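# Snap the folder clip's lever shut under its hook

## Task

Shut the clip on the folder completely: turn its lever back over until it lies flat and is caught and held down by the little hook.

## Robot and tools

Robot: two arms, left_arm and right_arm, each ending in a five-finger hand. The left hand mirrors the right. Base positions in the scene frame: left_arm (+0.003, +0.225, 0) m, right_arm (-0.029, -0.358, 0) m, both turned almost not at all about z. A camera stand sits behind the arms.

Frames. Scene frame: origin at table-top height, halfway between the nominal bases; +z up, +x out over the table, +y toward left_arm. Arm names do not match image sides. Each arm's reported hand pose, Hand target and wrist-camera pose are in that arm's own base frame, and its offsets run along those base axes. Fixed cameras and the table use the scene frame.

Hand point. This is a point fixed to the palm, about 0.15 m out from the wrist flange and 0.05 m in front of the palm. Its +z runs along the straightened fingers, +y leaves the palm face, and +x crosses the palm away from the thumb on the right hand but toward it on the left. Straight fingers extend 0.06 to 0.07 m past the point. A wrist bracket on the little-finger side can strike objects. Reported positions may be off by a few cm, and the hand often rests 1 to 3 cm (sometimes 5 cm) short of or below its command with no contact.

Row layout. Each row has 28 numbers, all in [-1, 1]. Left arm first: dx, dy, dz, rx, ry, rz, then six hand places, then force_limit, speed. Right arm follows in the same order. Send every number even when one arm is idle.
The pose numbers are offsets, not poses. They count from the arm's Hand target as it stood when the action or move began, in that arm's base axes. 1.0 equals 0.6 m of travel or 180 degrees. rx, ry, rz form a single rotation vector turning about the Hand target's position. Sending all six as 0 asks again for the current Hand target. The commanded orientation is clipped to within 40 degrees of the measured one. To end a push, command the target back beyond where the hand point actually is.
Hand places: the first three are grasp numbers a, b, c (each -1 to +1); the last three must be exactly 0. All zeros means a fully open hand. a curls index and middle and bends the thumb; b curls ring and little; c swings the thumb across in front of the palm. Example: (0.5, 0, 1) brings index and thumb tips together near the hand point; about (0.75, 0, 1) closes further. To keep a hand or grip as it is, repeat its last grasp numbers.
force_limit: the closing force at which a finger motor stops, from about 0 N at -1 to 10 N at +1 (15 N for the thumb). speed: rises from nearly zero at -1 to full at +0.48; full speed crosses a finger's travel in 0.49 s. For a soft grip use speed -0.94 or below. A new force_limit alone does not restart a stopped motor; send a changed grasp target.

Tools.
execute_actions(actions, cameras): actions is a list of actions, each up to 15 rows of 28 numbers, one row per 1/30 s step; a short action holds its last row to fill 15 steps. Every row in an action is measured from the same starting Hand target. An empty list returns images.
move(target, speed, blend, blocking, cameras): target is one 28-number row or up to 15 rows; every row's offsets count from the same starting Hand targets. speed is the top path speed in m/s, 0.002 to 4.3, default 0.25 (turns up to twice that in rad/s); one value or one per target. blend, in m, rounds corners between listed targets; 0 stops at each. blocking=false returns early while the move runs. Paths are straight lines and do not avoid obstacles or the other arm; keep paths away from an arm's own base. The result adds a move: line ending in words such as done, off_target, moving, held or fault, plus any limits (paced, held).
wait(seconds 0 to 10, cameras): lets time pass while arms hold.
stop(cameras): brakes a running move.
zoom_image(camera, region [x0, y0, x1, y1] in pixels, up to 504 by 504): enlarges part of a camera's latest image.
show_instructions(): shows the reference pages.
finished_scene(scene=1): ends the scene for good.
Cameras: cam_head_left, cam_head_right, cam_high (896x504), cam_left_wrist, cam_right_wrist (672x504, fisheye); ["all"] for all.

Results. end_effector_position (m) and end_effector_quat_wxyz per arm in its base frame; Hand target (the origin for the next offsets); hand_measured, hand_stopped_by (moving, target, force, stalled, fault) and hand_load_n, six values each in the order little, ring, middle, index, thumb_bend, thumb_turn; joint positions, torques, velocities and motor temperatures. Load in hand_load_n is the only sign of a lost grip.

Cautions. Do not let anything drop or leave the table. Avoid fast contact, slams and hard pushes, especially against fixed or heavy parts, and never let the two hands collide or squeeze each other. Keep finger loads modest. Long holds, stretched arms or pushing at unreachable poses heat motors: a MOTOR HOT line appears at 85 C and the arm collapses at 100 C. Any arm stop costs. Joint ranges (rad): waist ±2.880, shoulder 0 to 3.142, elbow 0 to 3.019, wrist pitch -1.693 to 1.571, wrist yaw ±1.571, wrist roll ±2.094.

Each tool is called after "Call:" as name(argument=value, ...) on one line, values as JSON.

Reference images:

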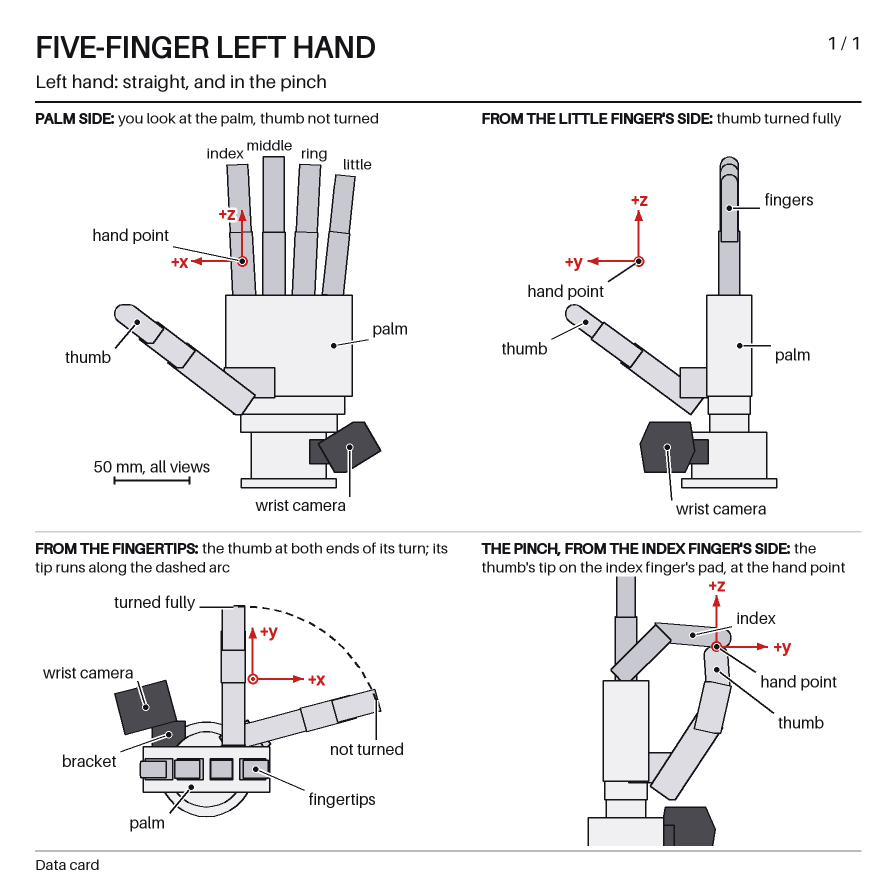

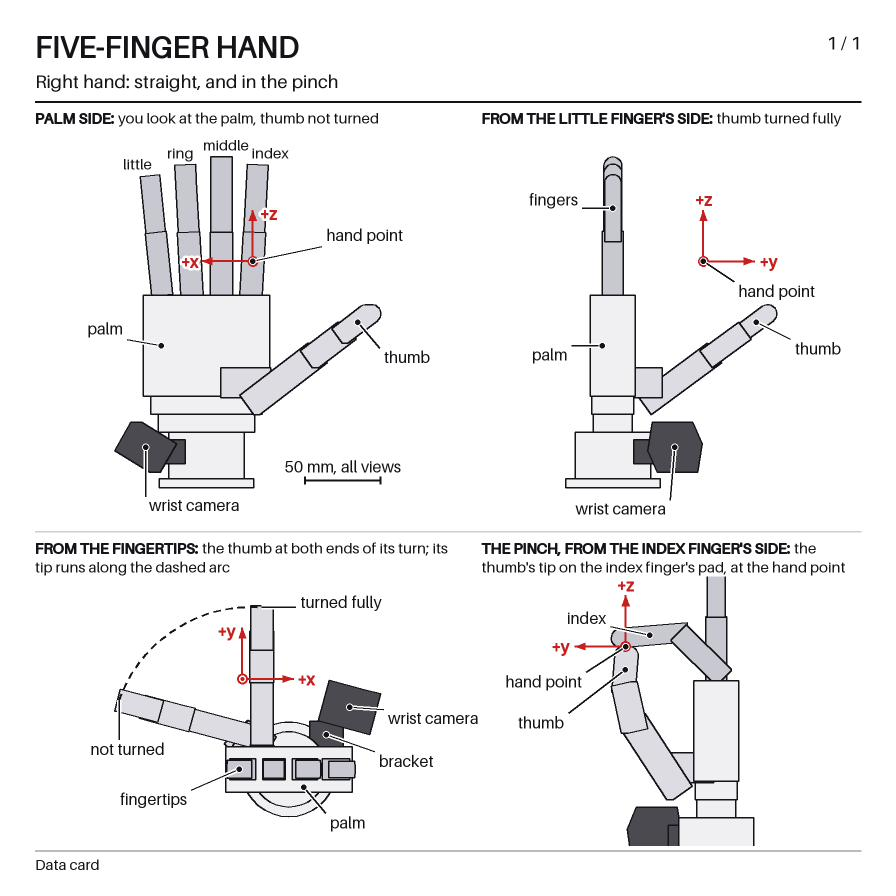

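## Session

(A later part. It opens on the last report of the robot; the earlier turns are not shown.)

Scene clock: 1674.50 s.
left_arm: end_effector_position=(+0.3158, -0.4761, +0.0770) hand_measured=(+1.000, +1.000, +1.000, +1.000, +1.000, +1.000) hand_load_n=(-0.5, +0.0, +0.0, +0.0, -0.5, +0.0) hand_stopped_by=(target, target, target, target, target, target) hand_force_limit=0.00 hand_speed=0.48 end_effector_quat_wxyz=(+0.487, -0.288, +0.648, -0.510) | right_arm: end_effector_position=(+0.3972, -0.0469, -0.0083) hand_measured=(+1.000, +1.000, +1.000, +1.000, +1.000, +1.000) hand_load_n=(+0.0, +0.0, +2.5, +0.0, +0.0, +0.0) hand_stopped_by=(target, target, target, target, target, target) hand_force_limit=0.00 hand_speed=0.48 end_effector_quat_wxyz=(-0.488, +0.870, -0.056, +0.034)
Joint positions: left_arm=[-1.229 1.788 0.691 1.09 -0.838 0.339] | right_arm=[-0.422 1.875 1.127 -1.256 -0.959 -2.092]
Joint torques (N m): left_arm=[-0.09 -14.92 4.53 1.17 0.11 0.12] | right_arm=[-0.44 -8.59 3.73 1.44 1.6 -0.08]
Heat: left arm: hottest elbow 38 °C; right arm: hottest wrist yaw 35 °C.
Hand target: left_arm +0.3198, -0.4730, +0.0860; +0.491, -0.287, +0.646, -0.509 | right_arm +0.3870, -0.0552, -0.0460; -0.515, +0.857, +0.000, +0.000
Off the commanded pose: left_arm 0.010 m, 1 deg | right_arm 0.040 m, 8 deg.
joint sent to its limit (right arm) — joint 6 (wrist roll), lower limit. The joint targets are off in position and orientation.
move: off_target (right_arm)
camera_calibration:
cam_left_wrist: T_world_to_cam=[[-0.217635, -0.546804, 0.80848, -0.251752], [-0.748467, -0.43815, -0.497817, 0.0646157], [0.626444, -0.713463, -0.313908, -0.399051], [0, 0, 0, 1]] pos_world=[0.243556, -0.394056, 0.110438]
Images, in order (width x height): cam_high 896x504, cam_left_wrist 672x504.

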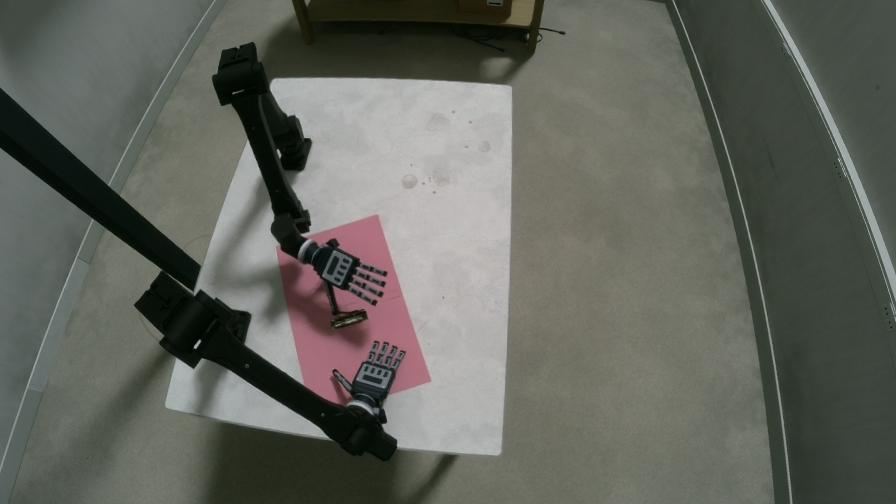

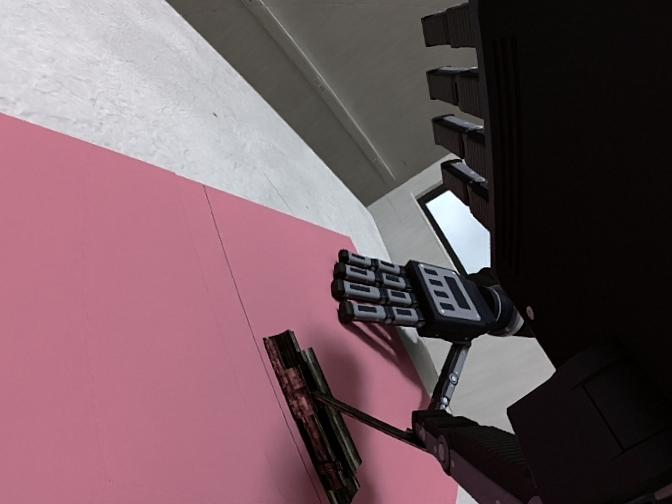

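Call:
move(target=[-0.0330,-0.0093,-0.0505,0,0,0,0,0,0,0,0,0,0,0.48,0,0,0,0,0,0,0,0,0,0,0,0,0,0.48], speed=0.08, cameras=["cam_high","cam_left_wrist"])

Call:
zoom_image(camera="cam_high", region=[310, 280, 390, 340])

Call:
zoom_image(camera="cam_left_wrist", region=[280, 290, 480, 504])

Scene clock: 1685.30 s.
left_arm: end_effector_position=(+0.3078, -0.4750, +0.0651) hand_measured=(+1.000, +1.000, +1.000, +1.000, +1.000, +1.000) hand_load_n=(+0.0, +0.0, +0.0, +0.0, -2.0, +0.0) hand_stopped_by=(target, target, target, target, target, target) hand_force_limit=0.00 hand_speed=0.48 end_effector_quat_wxyz=(+0.493, -0.298, +0.639, -0.510) | right_arm: end_effector_position=(+0.3972, -0.0469, -0.0083) hand_measured=(+1.000, +1.000, +1.000, +1.000, +1.000, +1.000) hand_load_n=(+0.0, +0.0, +2.5, +0.0, +0.0, +0.0) hand_stopped_by=(target, target, target, target, target, target) hand_force_limit=0.00 hand_speed=0.48 end_effector_quat_wxyz=(-0.488, +0.870, -0.056, +0.034)
Joint positions: left_arm=[-1.254 1.833 0.687 1.155 -0.887 0.339] | right_arm=[-0.422 1.875 1.127 -1.256 -0.959 -2.092]
Joint torques (N m): left_arm=[-2.32 -11.05 4.04 2.09 0.13 0.08] | right_arm=[-0.56 -9.82 3.75 1.35 1.66 -0.14]
Heat: left arm: hottest elbow 39 °C; right arm: hottest wrist yaw 35 °C.
Hand target: left_arm +0.3001, -0.4786, +0.0558; +0.491, -0.287, +0.646, -0.509 | right_arm +0.3870, -0.0552, -0.0460; -0.515, +0.857, +0.000, +0.000
Off the commanded pose: left_arm 0.013 m, 1 deg | right_arm 0.040 m, 8 deg.
joint sent to its limit (right arm) — joint 6 (wrist roll), lower limit. The joint targets are off in position and orientation.
move: off_target (left_arm, right_arm)
camera_calibration:
cam_left_wrist: T_world_to_cam=[[-0.208788, -0.539603, 0.81562, -0.242963], [-0.73508, -0.463488, -0.494809, 0.0368099], [0.64503, -0.702856, -0.299881, -0.398727], [0, 0, 0, 1]] pos_world=[0.233521, -0.39429, 0.0968088]
Images, in order (width x height): cam_high 896x504, cam_left_wrist 672x504.

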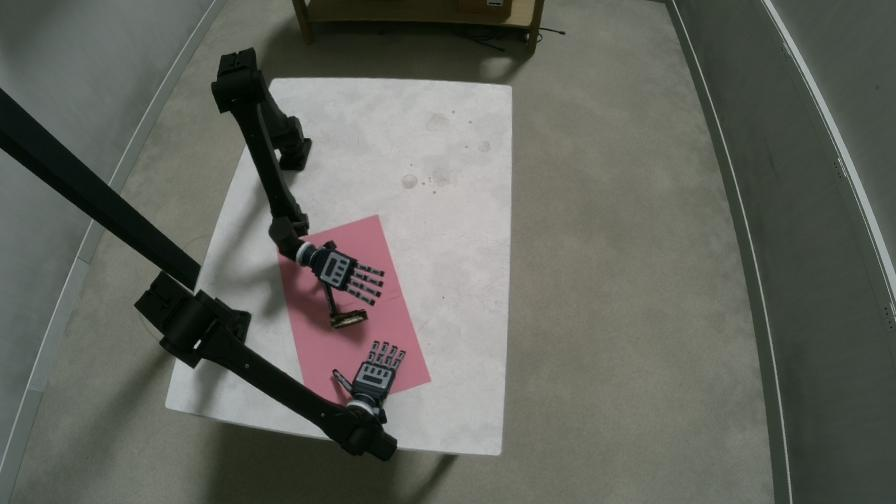

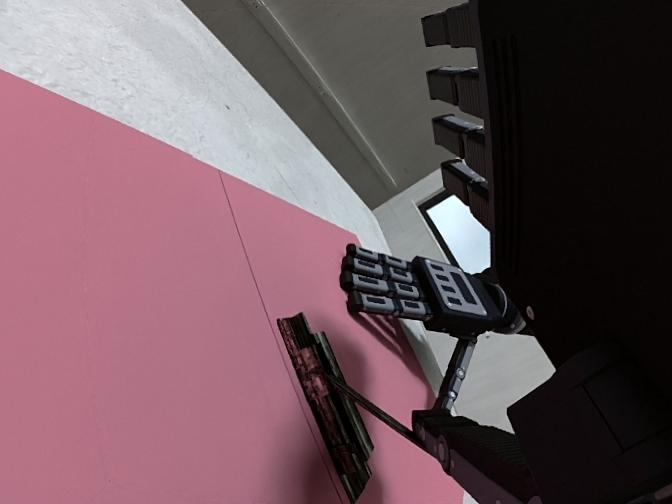

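Scaled by 6.300 from the camera's 896x504 image, which has a finer 1280x720 frame.

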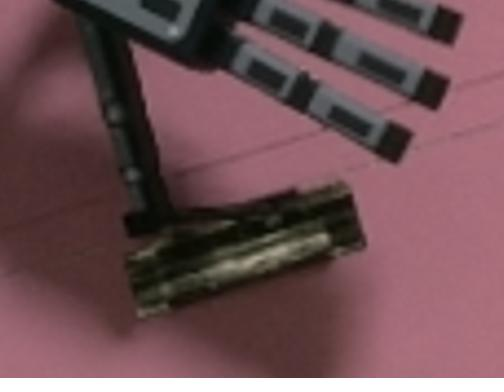

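Scaled by 2.355 from the camera's 672x504 image, which has a finer 960x720 frame.

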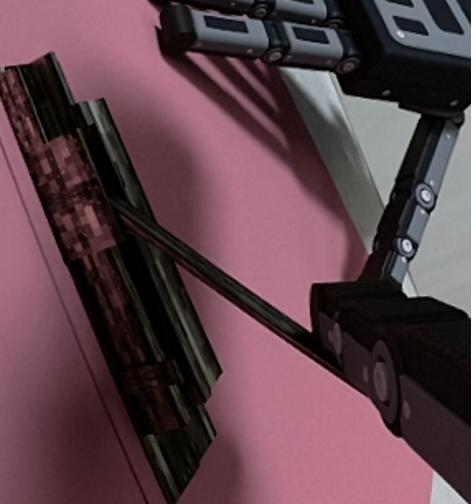

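Call:
move(target=[-0.0182,-0.0052,-0.0297,0,0,0,0,0,0,0,0,0,0,0.48,0,0,0,0,0,0,0,0,0,0,0,0,0,0.48], speed=0.08, cameras=["cam_high","cam_left_wrist"])

Call:
zoom_image(camera="cam_high", region=[310, 280, 390, 340])

Scene clock: 1691.70 s.
left_arm: end_effector_position=(+0.3010, -0.4763, +0.0522) hand_measured=(+1.000, +1.000, +1.000, +1.000, +1.000, +1.000) hand_load_n=(+0.0, +0.0, +0.0, +0.0, -3.5, +0.5) hand_stopped_by=(target, target, target, target, target, target) hand_force_limit=0.00 hand_speed=0.48 end_effector_quat_wxyz=(+0.494, -0.303, +0.633, -0.512) | right_arm: end_effector_position=(+0.3972, -0.0469, -0.0083) hand_measured=(+1.000, +1.000, +1.000, +1.000, +1.000, +1.000) hand_load_n=(+0.0, +0.0, +3.0, +0.0, +0.0, +0.0) hand_stopped_by=(target, target, target, target, target, target) hand_force_limit=0.00 hand_speed=0.48 end_effector_quat_wxyz=(-0.488, +0.870, -0.056, +0.034)
Joint positions: left_arm=[-1.273 1.882 0.687 1.218 -0.916 0.339] | right_arm=[-0.422 1.875 1.127 -1.256 -0.959 -2.092]
Joint torques (N m): left_arm=[-2.37 -11.22 3.79 1.81 0.23 0.06] | right_arm=[-0.44 -8.88 3.75 1.51 1.66 -0.17]
Heat: left arm: hottest elbow 39 °C; right arm: hottest wrist yaw 35 °C.
Hand target: left_arm +0.2892, -0.4816, +0.0379; +0.491, -0.287, +0.646, -0.509 | right_arm +0.3870, -0.0552, -0.0460; -0.515, +0.857, +0.000, +0.000
Off the commanded pose: left_arm 0.019 m, 2 deg | right_arm 0.040 m, 8 deg.
joint sent to its limit (right arm) — joint 6 (wrist roll), lower limit. The joint targets are off in position and orientation.
move: off_target (left_arm, right_arm)
camera_calibration:
cam_left_wrist: T_world_to_cam=[[-0.206725, -0.530473, 0.822109, -0.231175], [-0.728726, -0.477199, -0.49116, 0.0162379], [0.652857, -0.700628, -0.287921, -0.400951], [0, 0, 0, 1]] pos_world=[0.225807, -0.395801, 0.0825844]
Images, in order (width x height): cam_high 896x504, cam_left_wrist 672x504.

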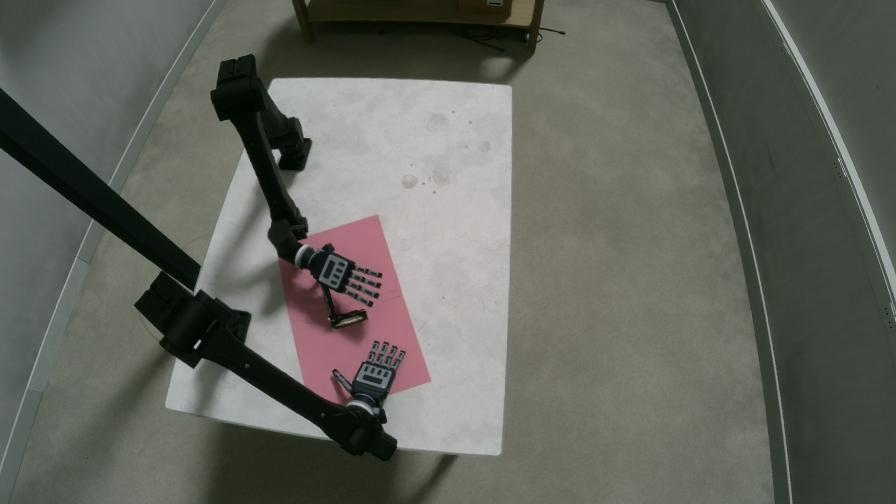

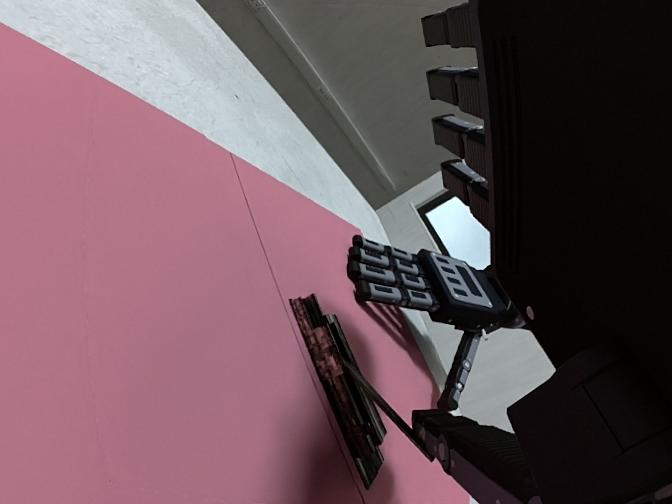

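Scaled by 6.300 from the camera's 896x504 image, which has a finer 1280x720 frame.

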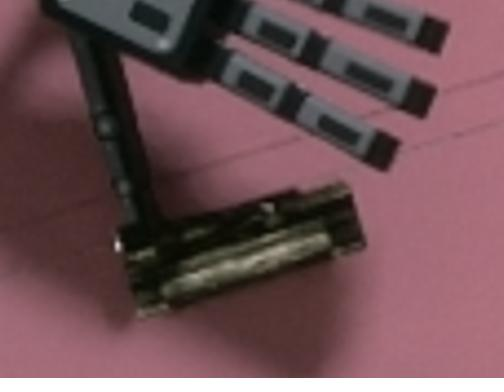

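Call:
move(target=[-0.0115,0.0047,-0.032,0,0,0,0,0,0,0,0,0,0,0.48,0,0,0,0,0,0,0,0,0,0,0,0,0,0.48], speed=0.08, cameras=["cam_high"])

Call:
zoom_image(camera="cam_high", region=[310, 280, 390, 340])

Scene clock: 1699.03 s.
left_arm: end_effector_position=(+0.2961, -0.4775, +0.0405) hand_measured=(+1.000, +1.000, +1.000, +1.000, +0.998, +1.000) hand_load_n=(+0.0, -0.5, +0.0, +0.0, -4.5, +0.0) hand_stopped_by=(target, target, target, target, target, target) hand_force_limit=0.00 hand_speed=0.48 end_effector_quat_wxyz=(+0.494, -0.308, +0.626, -0.519) | right_arm: end_effector_position=(+0.3972, -0.0469, -0.0083) hand_measured=(+1.000, +1.000, +1.000, +1.000, +1.000, +1.000) hand_load_n=(+0.0, +0.0, +2.5, +0.0, +0.0, -0.5) hand_stopped_by=(target, target, target, target, target, target) hand_force_limit=0.00 hand_speed=0.48 end_effector_quat_wxyz=(-0.488, +0.870, -0.056, +0.034)
Joint positions: left_arm=[-1.286 1.932 0.687 1.29 -0.931 0.339] | right_arm=[-0.422 1.875 1.127 -1.256 -0.959 -2.092]
Joint torques (N m): left_arm=[-3.78 -10.29 2.78 1.63 0.32 0.1] | right_arm=[-0.21 -9.05 3.85 1.68 1.61 -0.12]
Heat: left arm: hottest elbow 39 °C; right arm: hottest wrist yaw 35 °C.
Hand target: left_arm +0.2823, -0.4788, +0.0187; +0.491, -0.287, +0.646, -0.509 | right_arm +0.3870, -0.0552, -0.0460; -0.515, +0.857, +0.000, +0.000
Off the commanded pose: left_arm 0.026 m, 3 deg | right_arm 0.040 m, 8 deg.
joint sent to its limit (right arm) — joint 6 (wrist roll), lower limit. The joint targets are off in position and orientation.
move: off_target (left_arm, right_arm)
Images, in order (width x height): cam_high 896x504.

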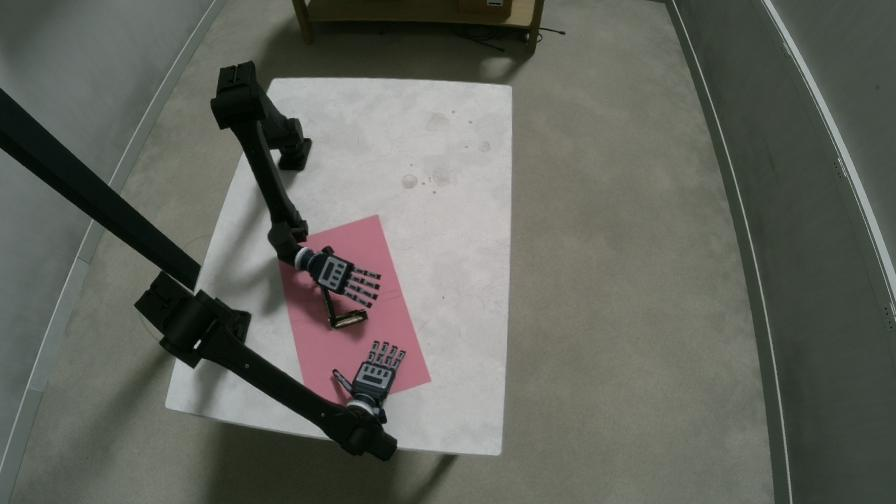

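Scaled by 6.300 from the camera's 896x504 image, which has a finer 1280x720 frame.

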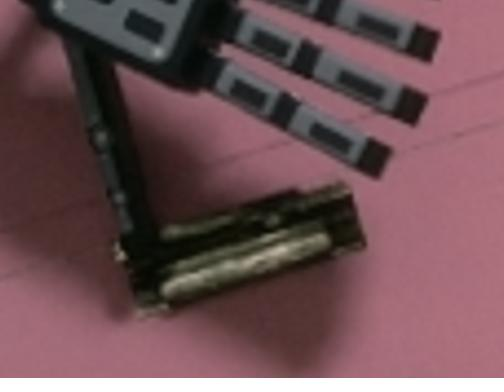

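Call:
move(target=[-0.0023,0.0035,-0.0387,0,0,0,0,0,0,0,0,0,0,0.48,0,0,0,0,0,0,0,0,0,0,0,0,0,0.48], speed=0.08, cameras=["cam_high","cam_left_wrist"])

Call:
zoom_image(camera="cam_high", region=[310, 280, 390, 340])

Call:
zoom_image(camera="cam_left_wrist", region=[300, 260, 500, 504])

Scene clock: 1706.20 s.
left_arm: end_effector_position=(+0.2956, -0.4778, +0.0304) hand_measured=(+1.000, +1.000, +1.000, +1.000, +0.998, +1.000) hand_load_n=(+0.0, +0.0, +0.0, +0.0, -6.0, +0.5) hand_stopped_by=(target, target, target, target, target, target) hand_force_limit=0.00 hand_speed=0.48 end_effector_quat_wxyz=(+0.488, -0.319, +0.612, -0.534) | right_arm: end_effector_position=(+0.3972, -0.0469, -0.0083) hand_measured=(+1.000, +1.000, +1.000, +1.000, +1.000, +1.000) hand_load_n=(+0.0, +0.0, +2.5, +0.0, +0.0, +0.0) hand_stopped_by=(target, target, target, target, target, target) hand_force_limit=0.00 hand_speed=0.48 end_effector_quat_wxyz=(-0.488, +0.870, -0.056, +0.034)
Joint positions: left_arm=[-1.287 1.986 0.687 1.378 -0.935 0.323] | right_arm=[-0.422 1.875 1.127 -1.256 -0.959 -2.092]
Joint torques (N m): left_arm=[-2.55 -9.23 2.56 1.07 0.42 0.21] | right_arm=[-0.38 -9.7 3.62 1.37 1.64 -0.08]
Heat: left arm: hottest elbow 39 °C; right arm: hottest wrist yaw 35 °C.
Hand target: left_arm +0.2809, -0.4767, -0.0046; +0.491, -0.287, +0.646, -0.509 | right_arm +0.3870, -0.0552, -0.0460; -0.515, +0.857, +0.000, +0.000
Off the commanded pose: left_arm 0.038 m, 6 deg | right_arm 0.040 m, 8 deg.
joint sent to its limit (right arm) — joint 6 (wrist roll), lower limit. The joint targets are off in position and orientation.
move: off_target (left_arm, right_arm)
camera_calibration:
cam_left_wrist: T_world_to_cam=[[-0.212314, -0.473265, 0.854952, -0.187217], [-0.72175, -0.513873, -0.463694, -0.019482], [0.658787, -0.71551, -0.232477, -0.415319], [0, 0, 0, 1]] pos_world=[0.219797, -0.39578, 0.0544762]
Images, in order (width x height): cam_high 896x504, cam_left_wrist 672x504.

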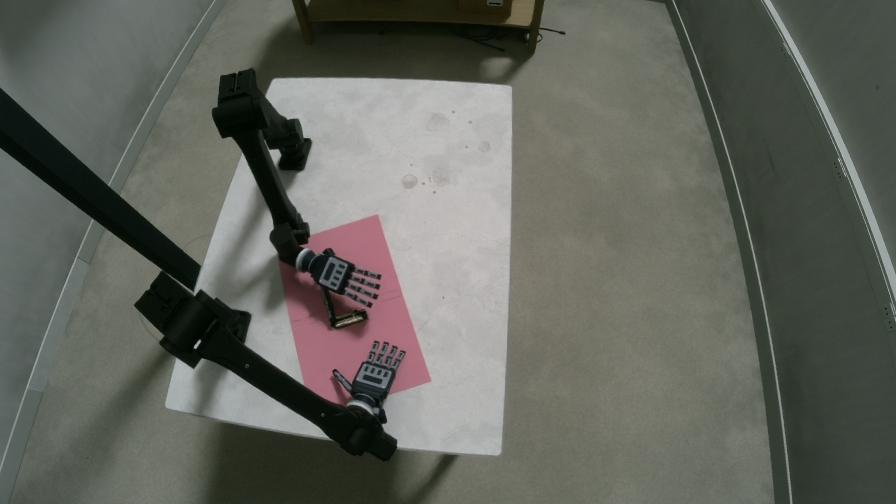

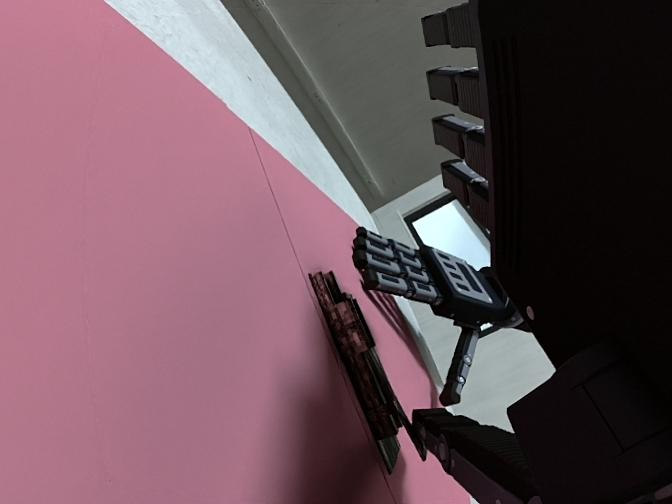

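Scaled by 6.300 from the camera's 896x504 image, which has a finer 1280x720 frame.

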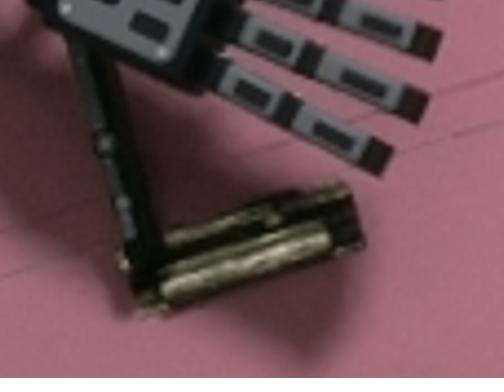

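Scaled by 2.066 from the camera's 672x504 image, which has a finer 960x720 frame.

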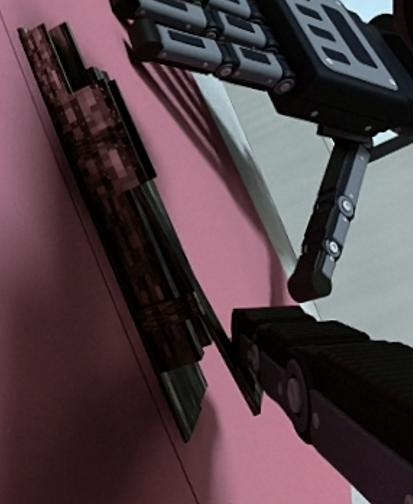

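Call:
move(target=[0.0037,0.0067,-0.059,0,0,0,0,0,0,0,0,0,0,0.48,0,0,0,0,0,0,0,0,0,0,0,0,0,0.48], speed=0.08, cameras=["cam_high","cam_left_wrist"])

Call:
zoom_image(camera="cam_high", region=[310, 280, 390, 340])

Call:
zoom_image(camera="cam_left_wrist", region=[300, 260, 500, 504])

Scene clock: 1713.67 s.
left_arm: end_effector_position=(+0.2944, -0.4853, +0.0177) hand_measured=(+1.000, +1.000, +1.000, +1.000, +0.998, +1.000) hand_load_n=(+0.0, +0.0, +0.0, +0.0, -6.0, +1.0) hand_stopped_by=(target, target, target, target, target, target) hand_force_limit=0.00 hand_speed=0.48 end_effector_quat_wxyz=(+0.468, -0.338, +0.589, -0.565) | right_arm: end_effector_position=(+0.3972, -0.0469, -0.0083) hand_measured=(+1.000, +1.000, +1.000, +1.000, +1.000, +1.000) hand_load_n=(+0.0, +0.0, +3.0, +0.0, +0.0, +0.0) hand_stopped_by=(target, target, target, target, target, target) hand_force_limit=0.00 hand_speed=0.48 end_effector_quat_wxyz=(-0.488, +0.870, -0.056, +0.034)
Joint positions: left_arm=[-1.287 2.066 0.701 1.494 -0.925 0.274] | right_arm=[-0.422 1.875 1.127 -1.256 -0.959 -2.092]
Joint torques (N m): left_arm=[-2.08 -7.59 1.43 0.25 0.46 0.69] | right_arm=[-0.73 -9.76 3.6 1.43 1.62 -0.13]
Heat: left arm: hottest elbow 39 °C; right arm: hottest wrist yaw 35 °C.
Hand target: left_arm +0.2831, -0.4727, -0.0398; +0.491, -0.287, +0.646, -0.509 | right_arm +0.3870, -0.0552, -0.0460; -0.515, +0.857, +0.000, +0.000
Off the commanded pose: left_arm 0.060 m, 11 deg | right_arm 0.040 m, 8 deg.
joint sent to its limit (right arm) — joint 6 (wrist roll), lower limit. The joint targets are off in position and orientation.
move: off_target (left_arm, right_arm)
camera_calibration:
cam_left_wrist: T_world_to_cam=[[-0.216601, -0.387977, 0.895856, -0.138272], [-0.729532, -0.545463, -0.412617, -0.0440779], [0.648742, -0.742929, -0.164894, -0.434412], [0, 0, 0, 1]] pos_world=[0.219715, -0.400426, 0.0340523]
Images, in order (width x height): cam_high 896x504, cam_left_wrist 672x504.

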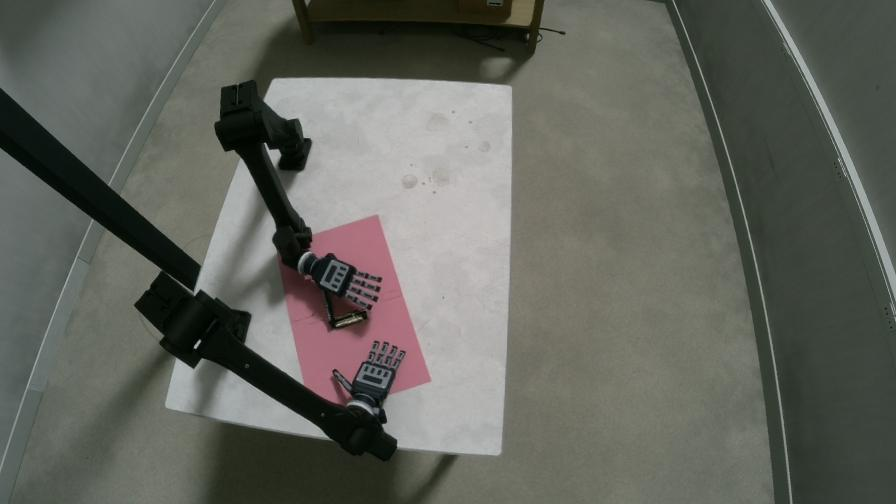

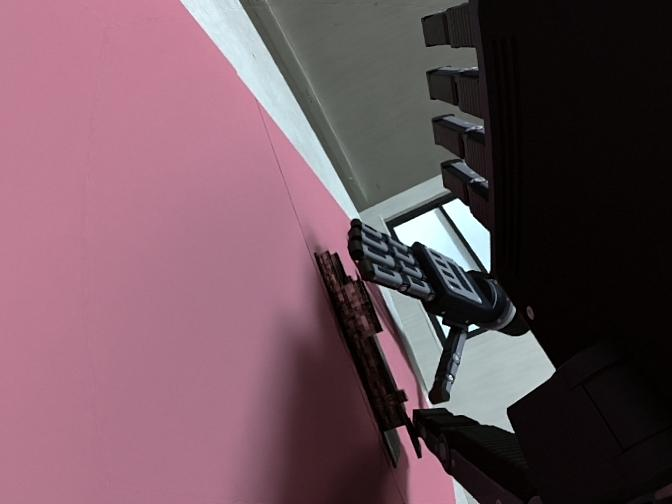

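Scaled by 6.300 from the camera's 896x504 image, which has a finer 1280x720 frame.

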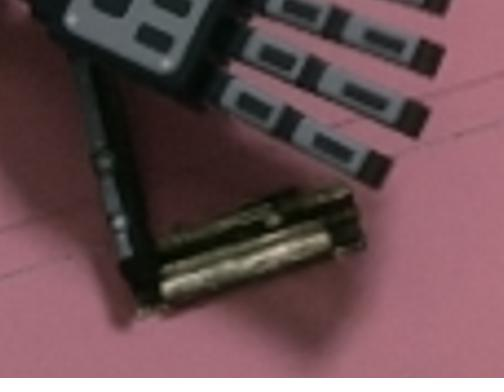

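Scaled by 2.066 from the camera's 672x504 image, which has a finer 960x720 frame.

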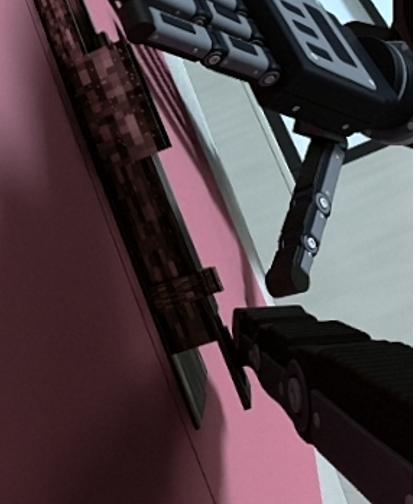

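Call:
move(target=[0.0188,-0.0150,0.175,0,0,0,0,0,0,0,0,0,0,0.48,0,0,0,0,0,0,0,0,0,0,0,0,0,0.48], speed=0.08, cameras=["cam_high","cam_left_wrist"])

Call:
zoom_image(camera="cam_high", region=[310, 280, 390, 340])

Call:
zoom_image(camera="cam_left_wrist", region=[280, 260, 480, 504])

Scene clock: 1719.63 s.
left_arm: end_effector_position=(+0.2922, -0.4789, +0.0530) hand_measured=(+1.000, +1.000, +1.000, +1.000, +1.000, +1.000) hand_load_n=(+0.0, +0.0, +0.0, +0.0, +0.0, -0.5) hand_stopped_by=(target, target, target, target, target, target) hand_force_limit=0.00 hand_speed=0.48 end_effector_quat_wxyz=(+0.489, -0.288, +0.650, -0.506) | right_arm: end_effector_position=(+0.3972, -0.0469, -0.0083) hand_measured=(+1.000, +1.000, +1.000, +1.000, +1.000, +1.000) hand_load_n=(+0.0, +0.0, +2.5, -0.5, +0.0, +0.0) hand_stopped_by=(target, target, target, target, target, target) hand_force_limit=0.00 hand_speed=0.48 end_effector_quat_wxyz=(-0.488, +0.870, -0.056, +0.034)
Joint positions: left_arm=[-1.287 1.852 0.681 1.153 -0.902 0.337] | right_arm=[-0.422 1.875 1.127 -1.256 -0.959 -2.092]
Joint torques (N m): left_arm=[-0.85 -15.44 4.3 0.99 0.06 0.13] | right_arm=[-1.08 -9.29 3.77 1.59 1.6 -0.12]
Heat: left arm: hottest elbow 38 °C; right arm: hottest wrist yaw 35 °C.
Hand target: left_arm +0.2943, -0.4817, +0.0650; +0.491, -0.287, +0.646, -0.509 | right_arm +0.3870, -0.0552, -0.0460; -0.515, +0.857, +0.000, +0.000
Off the commanded pose: left_arm 0.013 m, 1 deg | right_arm 0.040 m, 8 deg.
joint sent to its limit (right arm) — joint 6 (wrist roll), lower limit. The joint targets are off in position and orientation.
move: off_target (left_arm, right_arm)
camera_calibration:
cam_left_wrist: T_world_to_cam=[[-0.21196, -0.55469, 0.804607, -0.244177], [-0.747532, -0.438302, -0.499087, 0.0334872], [0.629499, -0.707256, -0.321746, -0.39138], [0, 0, 0, 1]] pos_world=[0.21965, -0.397571, 0.0872545]
Images, in order (width x height): cam_high 896x504, cam_left_wrist 672x504.

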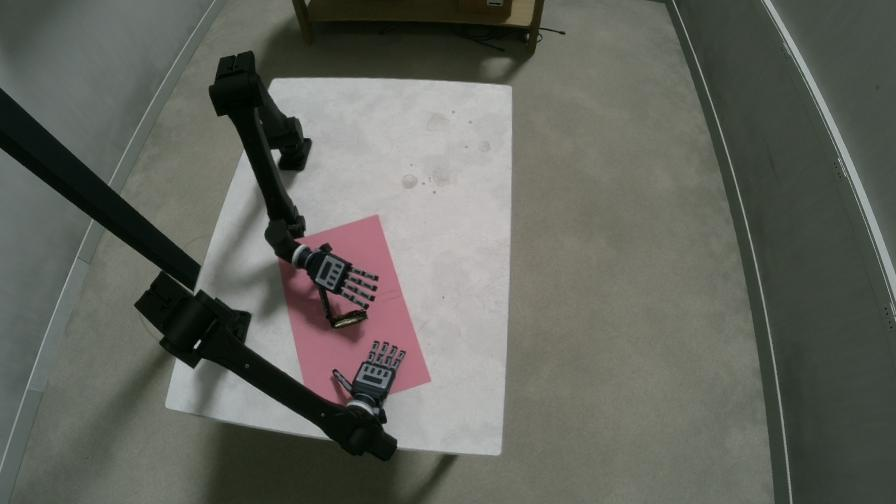

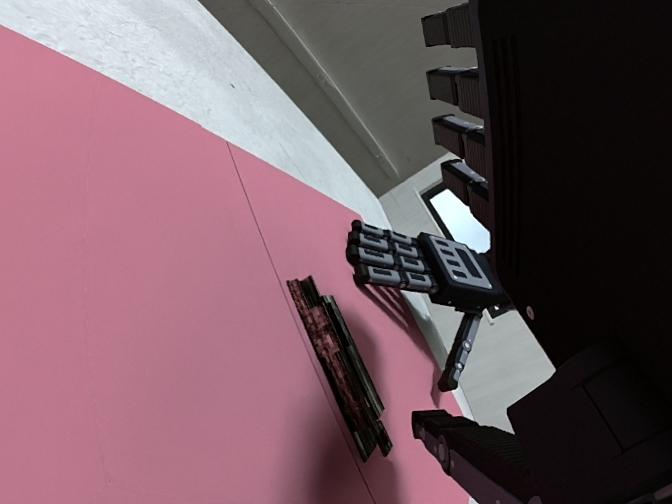

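Scaled by 6.300 from the camera's 896x504 image, which has a finer 1280x720 frame.

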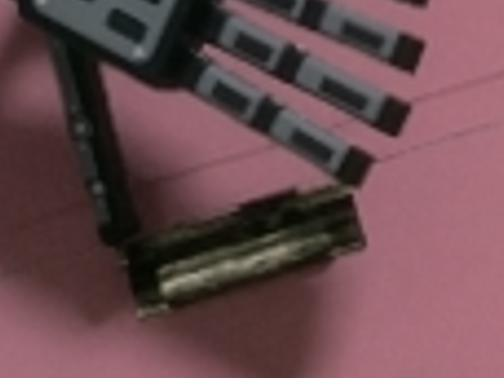

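Scaled by 2.066 from the camera's 672x504 image, which has a finer 960x720 frame.

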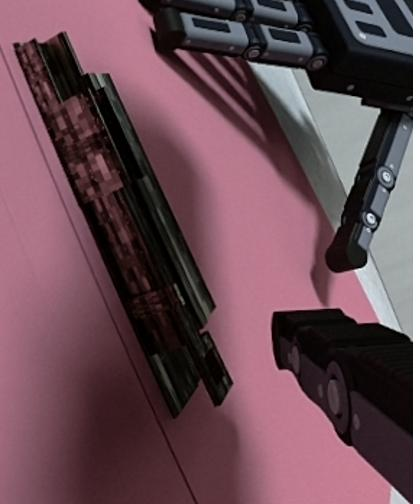

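Call:
move(target=[-0.02,0.06,0.15,0,0,0,0,0,0,0,0,0,0,0.48,0,0,0,0,0,0,0,0,0,0,0,0,0,0.48], speed=0.15, cameras=["cam_high","cam_left_wrist"])

Call:
zoom_image(camera="cam_high", region=[310, 290, 380, 340])

Call:
zoom_image(camera="cam_left_wrist", region=[240, 320, 400, 504])

Scene clock: 1725.00 s.
left_arm: end_effector_position=(+0.2830, -0.4458, +0.1473) hand_measured=(+1.000, +1.000, +1.000, +1.000, +1.000, +1.000) hand_load_n=(-0.5, +0.0, +0.0, +0.0, +0.0, +0.0) hand_stopped_by=(target, target, target, target, target, target) hand_force_limit=0.00 hand_speed=0.48 end_effector_quat_wxyz=(+0.491, -0.287, +0.648, -0.507) | right_arm: end_effector_position=(+0.3972, -0.0469, -0.0083) hand_measured=(+1.000, +1.000, +1.000, +1.000, +1.000, +1.000) hand_load_n=(+0.0, +0.0, +3.0, +0.0, -0.5, -0.5) hand_stopped_by=(target, target, target, target, target, target) hand_force_limit=0.00 hand_speed=0.48 end_effector_quat_wxyz=(-0.488, +0.870, -0.056, +0.034)
Joint positions: left_arm=[-1.287 1.508 0.619 0.88 -0.902 0.346] | right_arm=[-0.422 1.875 1.127 -1.256 -0.959 -2.092]
Joint torques (N m): left_arm=[-0.79 -12.75 5.78 0.98 0.01 0.02] | right_arm=[-1.26 -9.93 3.44 1.57 1.58 -0.11]
Heat: left arm: hottest elbow 39 °C; right arm: hottest wrist yaw 35 °C.
Hand target: left_arm +0.2823, -0.4456, +0.1551; +0.491, -0.287, +0.646, -0.509 | right_arm +0.3870, -0.0552, -0.0460; -0.515, +0.857, +0.000, +0.000
Off the commanded pose: left_arm 0.008 m, 0 deg | right_arm 0.040 m, 8 deg.
joint sent to its limit (right arm) — joint 6 (wrist roll), lower limit. The joint targets are off in position and orientation.
move: off_target (right_arm)
camera_calibration:
cam_left_wrist: T_world_to_cam=[[-0.216261, -0.554203, 0.803797, -0.302181], [-0.744589, -0.438901, -0.502945, 0.0876424], [0.631521, -0.707266, -0.317737, -0.333067], [0, 0, 0, 1]] pos_world=[0.210247, -0.364571, 0.181144]
Images, in order (width x height): cam_high 896x504, cam_left_wrist 672x504.

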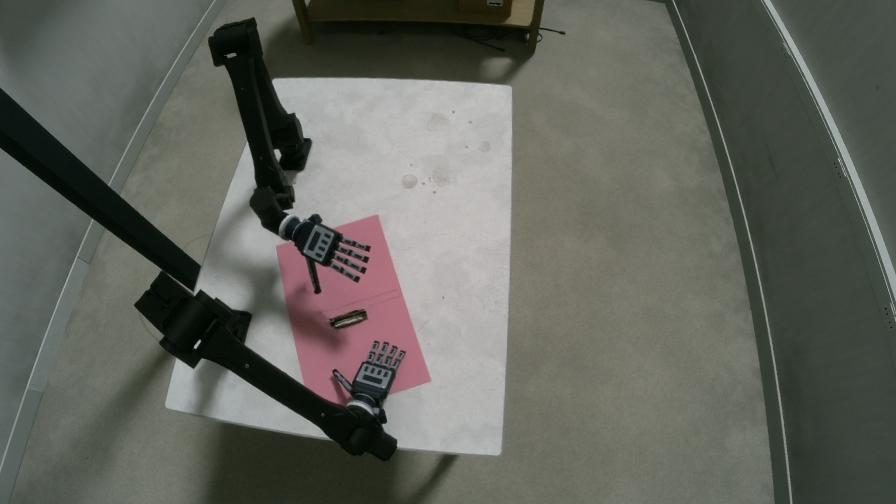

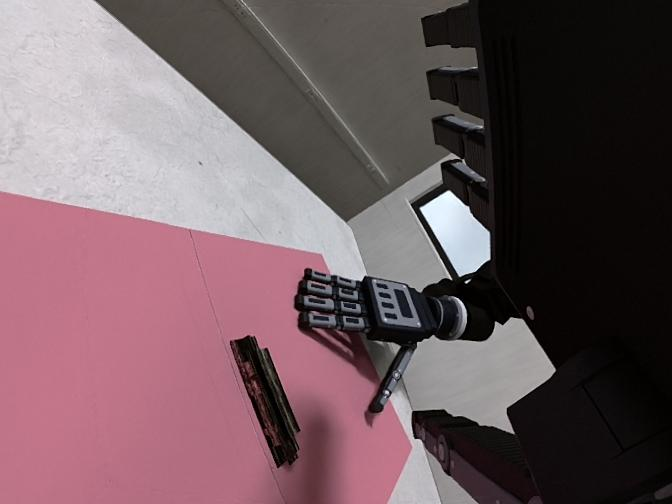

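Scaled by 7.200 from the camera's 896x504 image, which has a finer 1280x720 frame.

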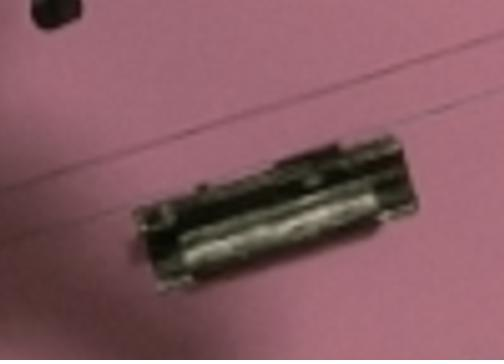

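Scaled by 2.739 from the camera's 672x504 image, which has a finer 960x720 frame.

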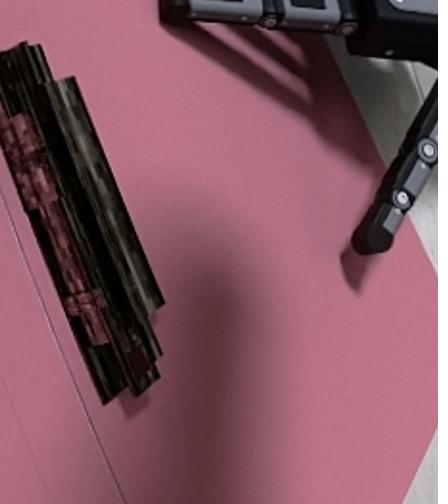

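Call:
move(target=[0,0,0.02,0,0,0,0,0,0,0,0,0,0,0.48,0.015,0.012,0.25,0,0,0,0,0,0,0,0,0,0,0.48], speed=0.12, cameras=["cam_high","cam_left_wrist"])

Call:
zoom_image(camera="cam_high", region=[310, 290, 380, 340])

Call:
zoom_image(camera="cam_left_wrist", region=[200, 320, 360, 504])

Scene clock: 1729.50 s.
left_arm: end_effector_position=(+0.2819, -0.4424, +0.1523) hand_measured=(+1.000, +1.000, +1.000, +1.000, +1.000, +1.000) hand_load_n=(+0.0, +0.0, +0.0, +0.0, +0.0, -0.5) hand_stopped_by=(target, target, target, target, target, target) hand_force_limit=0.00 hand_speed=0.48 end_effector_quat_wxyz=(+0.491, -0.285, +0.653, -0.501) | right_arm: end_effector_position=(+0.3843, -0.0469, +0.0942) hand_measured=(+1.000, +1.000, +1.000, +1.000, +1.000, +1.000) hand_load_n=(+0.0, +0.0, +0.0, +0.0, +0.0, +0.0) hand_stopped_by=(target, target, target, target, target, target) hand_force_limit=0.00 hand_speed=0.48 end_effector_quat_wxyz=(-0.481, +0.875, -0.062, -0.003)
Joint positions: left_arm=[-1.287 1.479 0.619 0.836 -0.902 0.346] | right_arm=[-0.415 1.729 1.234 -1.57 -0.914 -2.092]
Joint torques (N m): left_arm=[-1.79 -11.81 6.99 1.02 -0.11 0.06] | right_arm=[0.26 -14.39 7.76 -0.92 -0.64 -0.12]
Heat: left arm: hottest elbow 39 °C; right arm: hottest wrist yaw 35 °C.
Hand target: left_arm +0.2823, -0.4456, +0.1670; +0.491, -0.287, +0.646, -0.509 | right_arm +0.3961, -0.0480, +0.1041; -0.515, +0.857, +0.000, +0.000
Off the commanded pose: left_arm 0.015 m, 1 deg | right_arm 0.015 m, 8 deg.
joint sent to its limit (right arm) — joint 6 (wrist roll), lower limit. The joint targets are off in orientation, not in position.
move: off_target (left_arm, right_arm)
camera_calibration:
cam_left_wrist: T_world_to_cam=[[-0.212843, -0.565996, 0.796458, -0.309486], [-0.746733, -0.431477, -0.50618, 0.0952593], [0.630149, -0.702479, -0.330811, -0.323872], [0, 0, 0, 1]] pos_world=[0.209349, -0.361579, 0.187571]
Images, in order (width x height): cam_high 896x504, cam_left_wrist 672x504.

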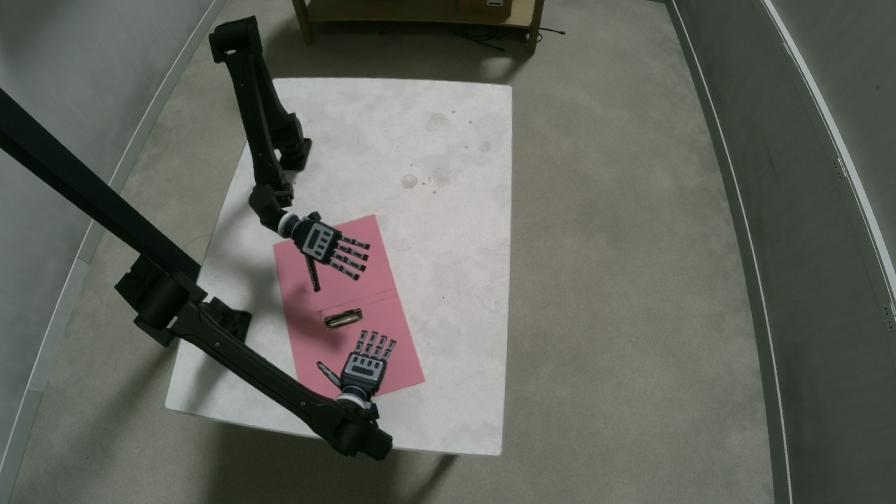

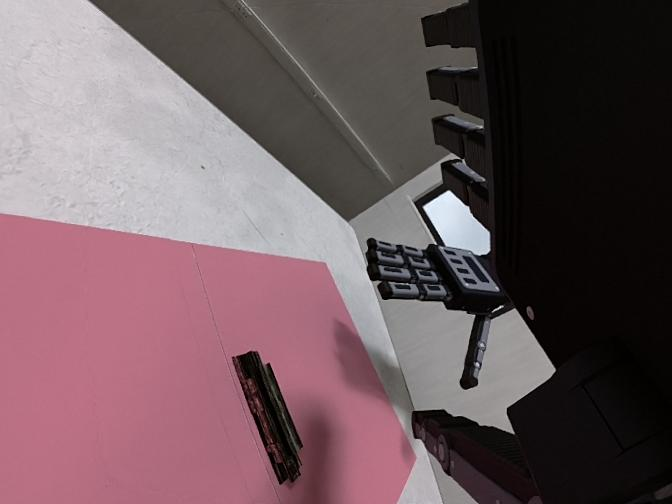

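Scaled by 7.200 from the camera's 896x504 image, which has a finer 1280x720 frame.

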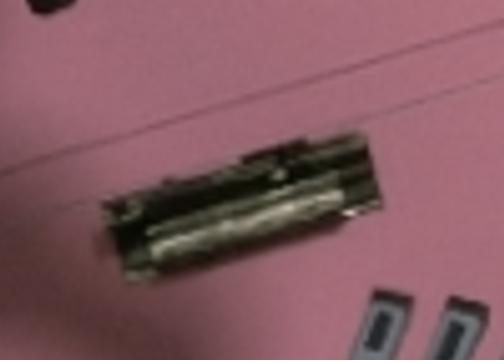

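Scaled by 2.739 from the camera's 672x504 image, which has a finer 960x720 frame.

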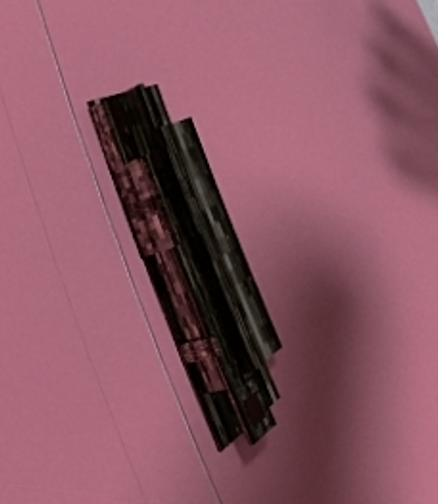

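Call:
finished_scene()

The scene is finished: the task was done.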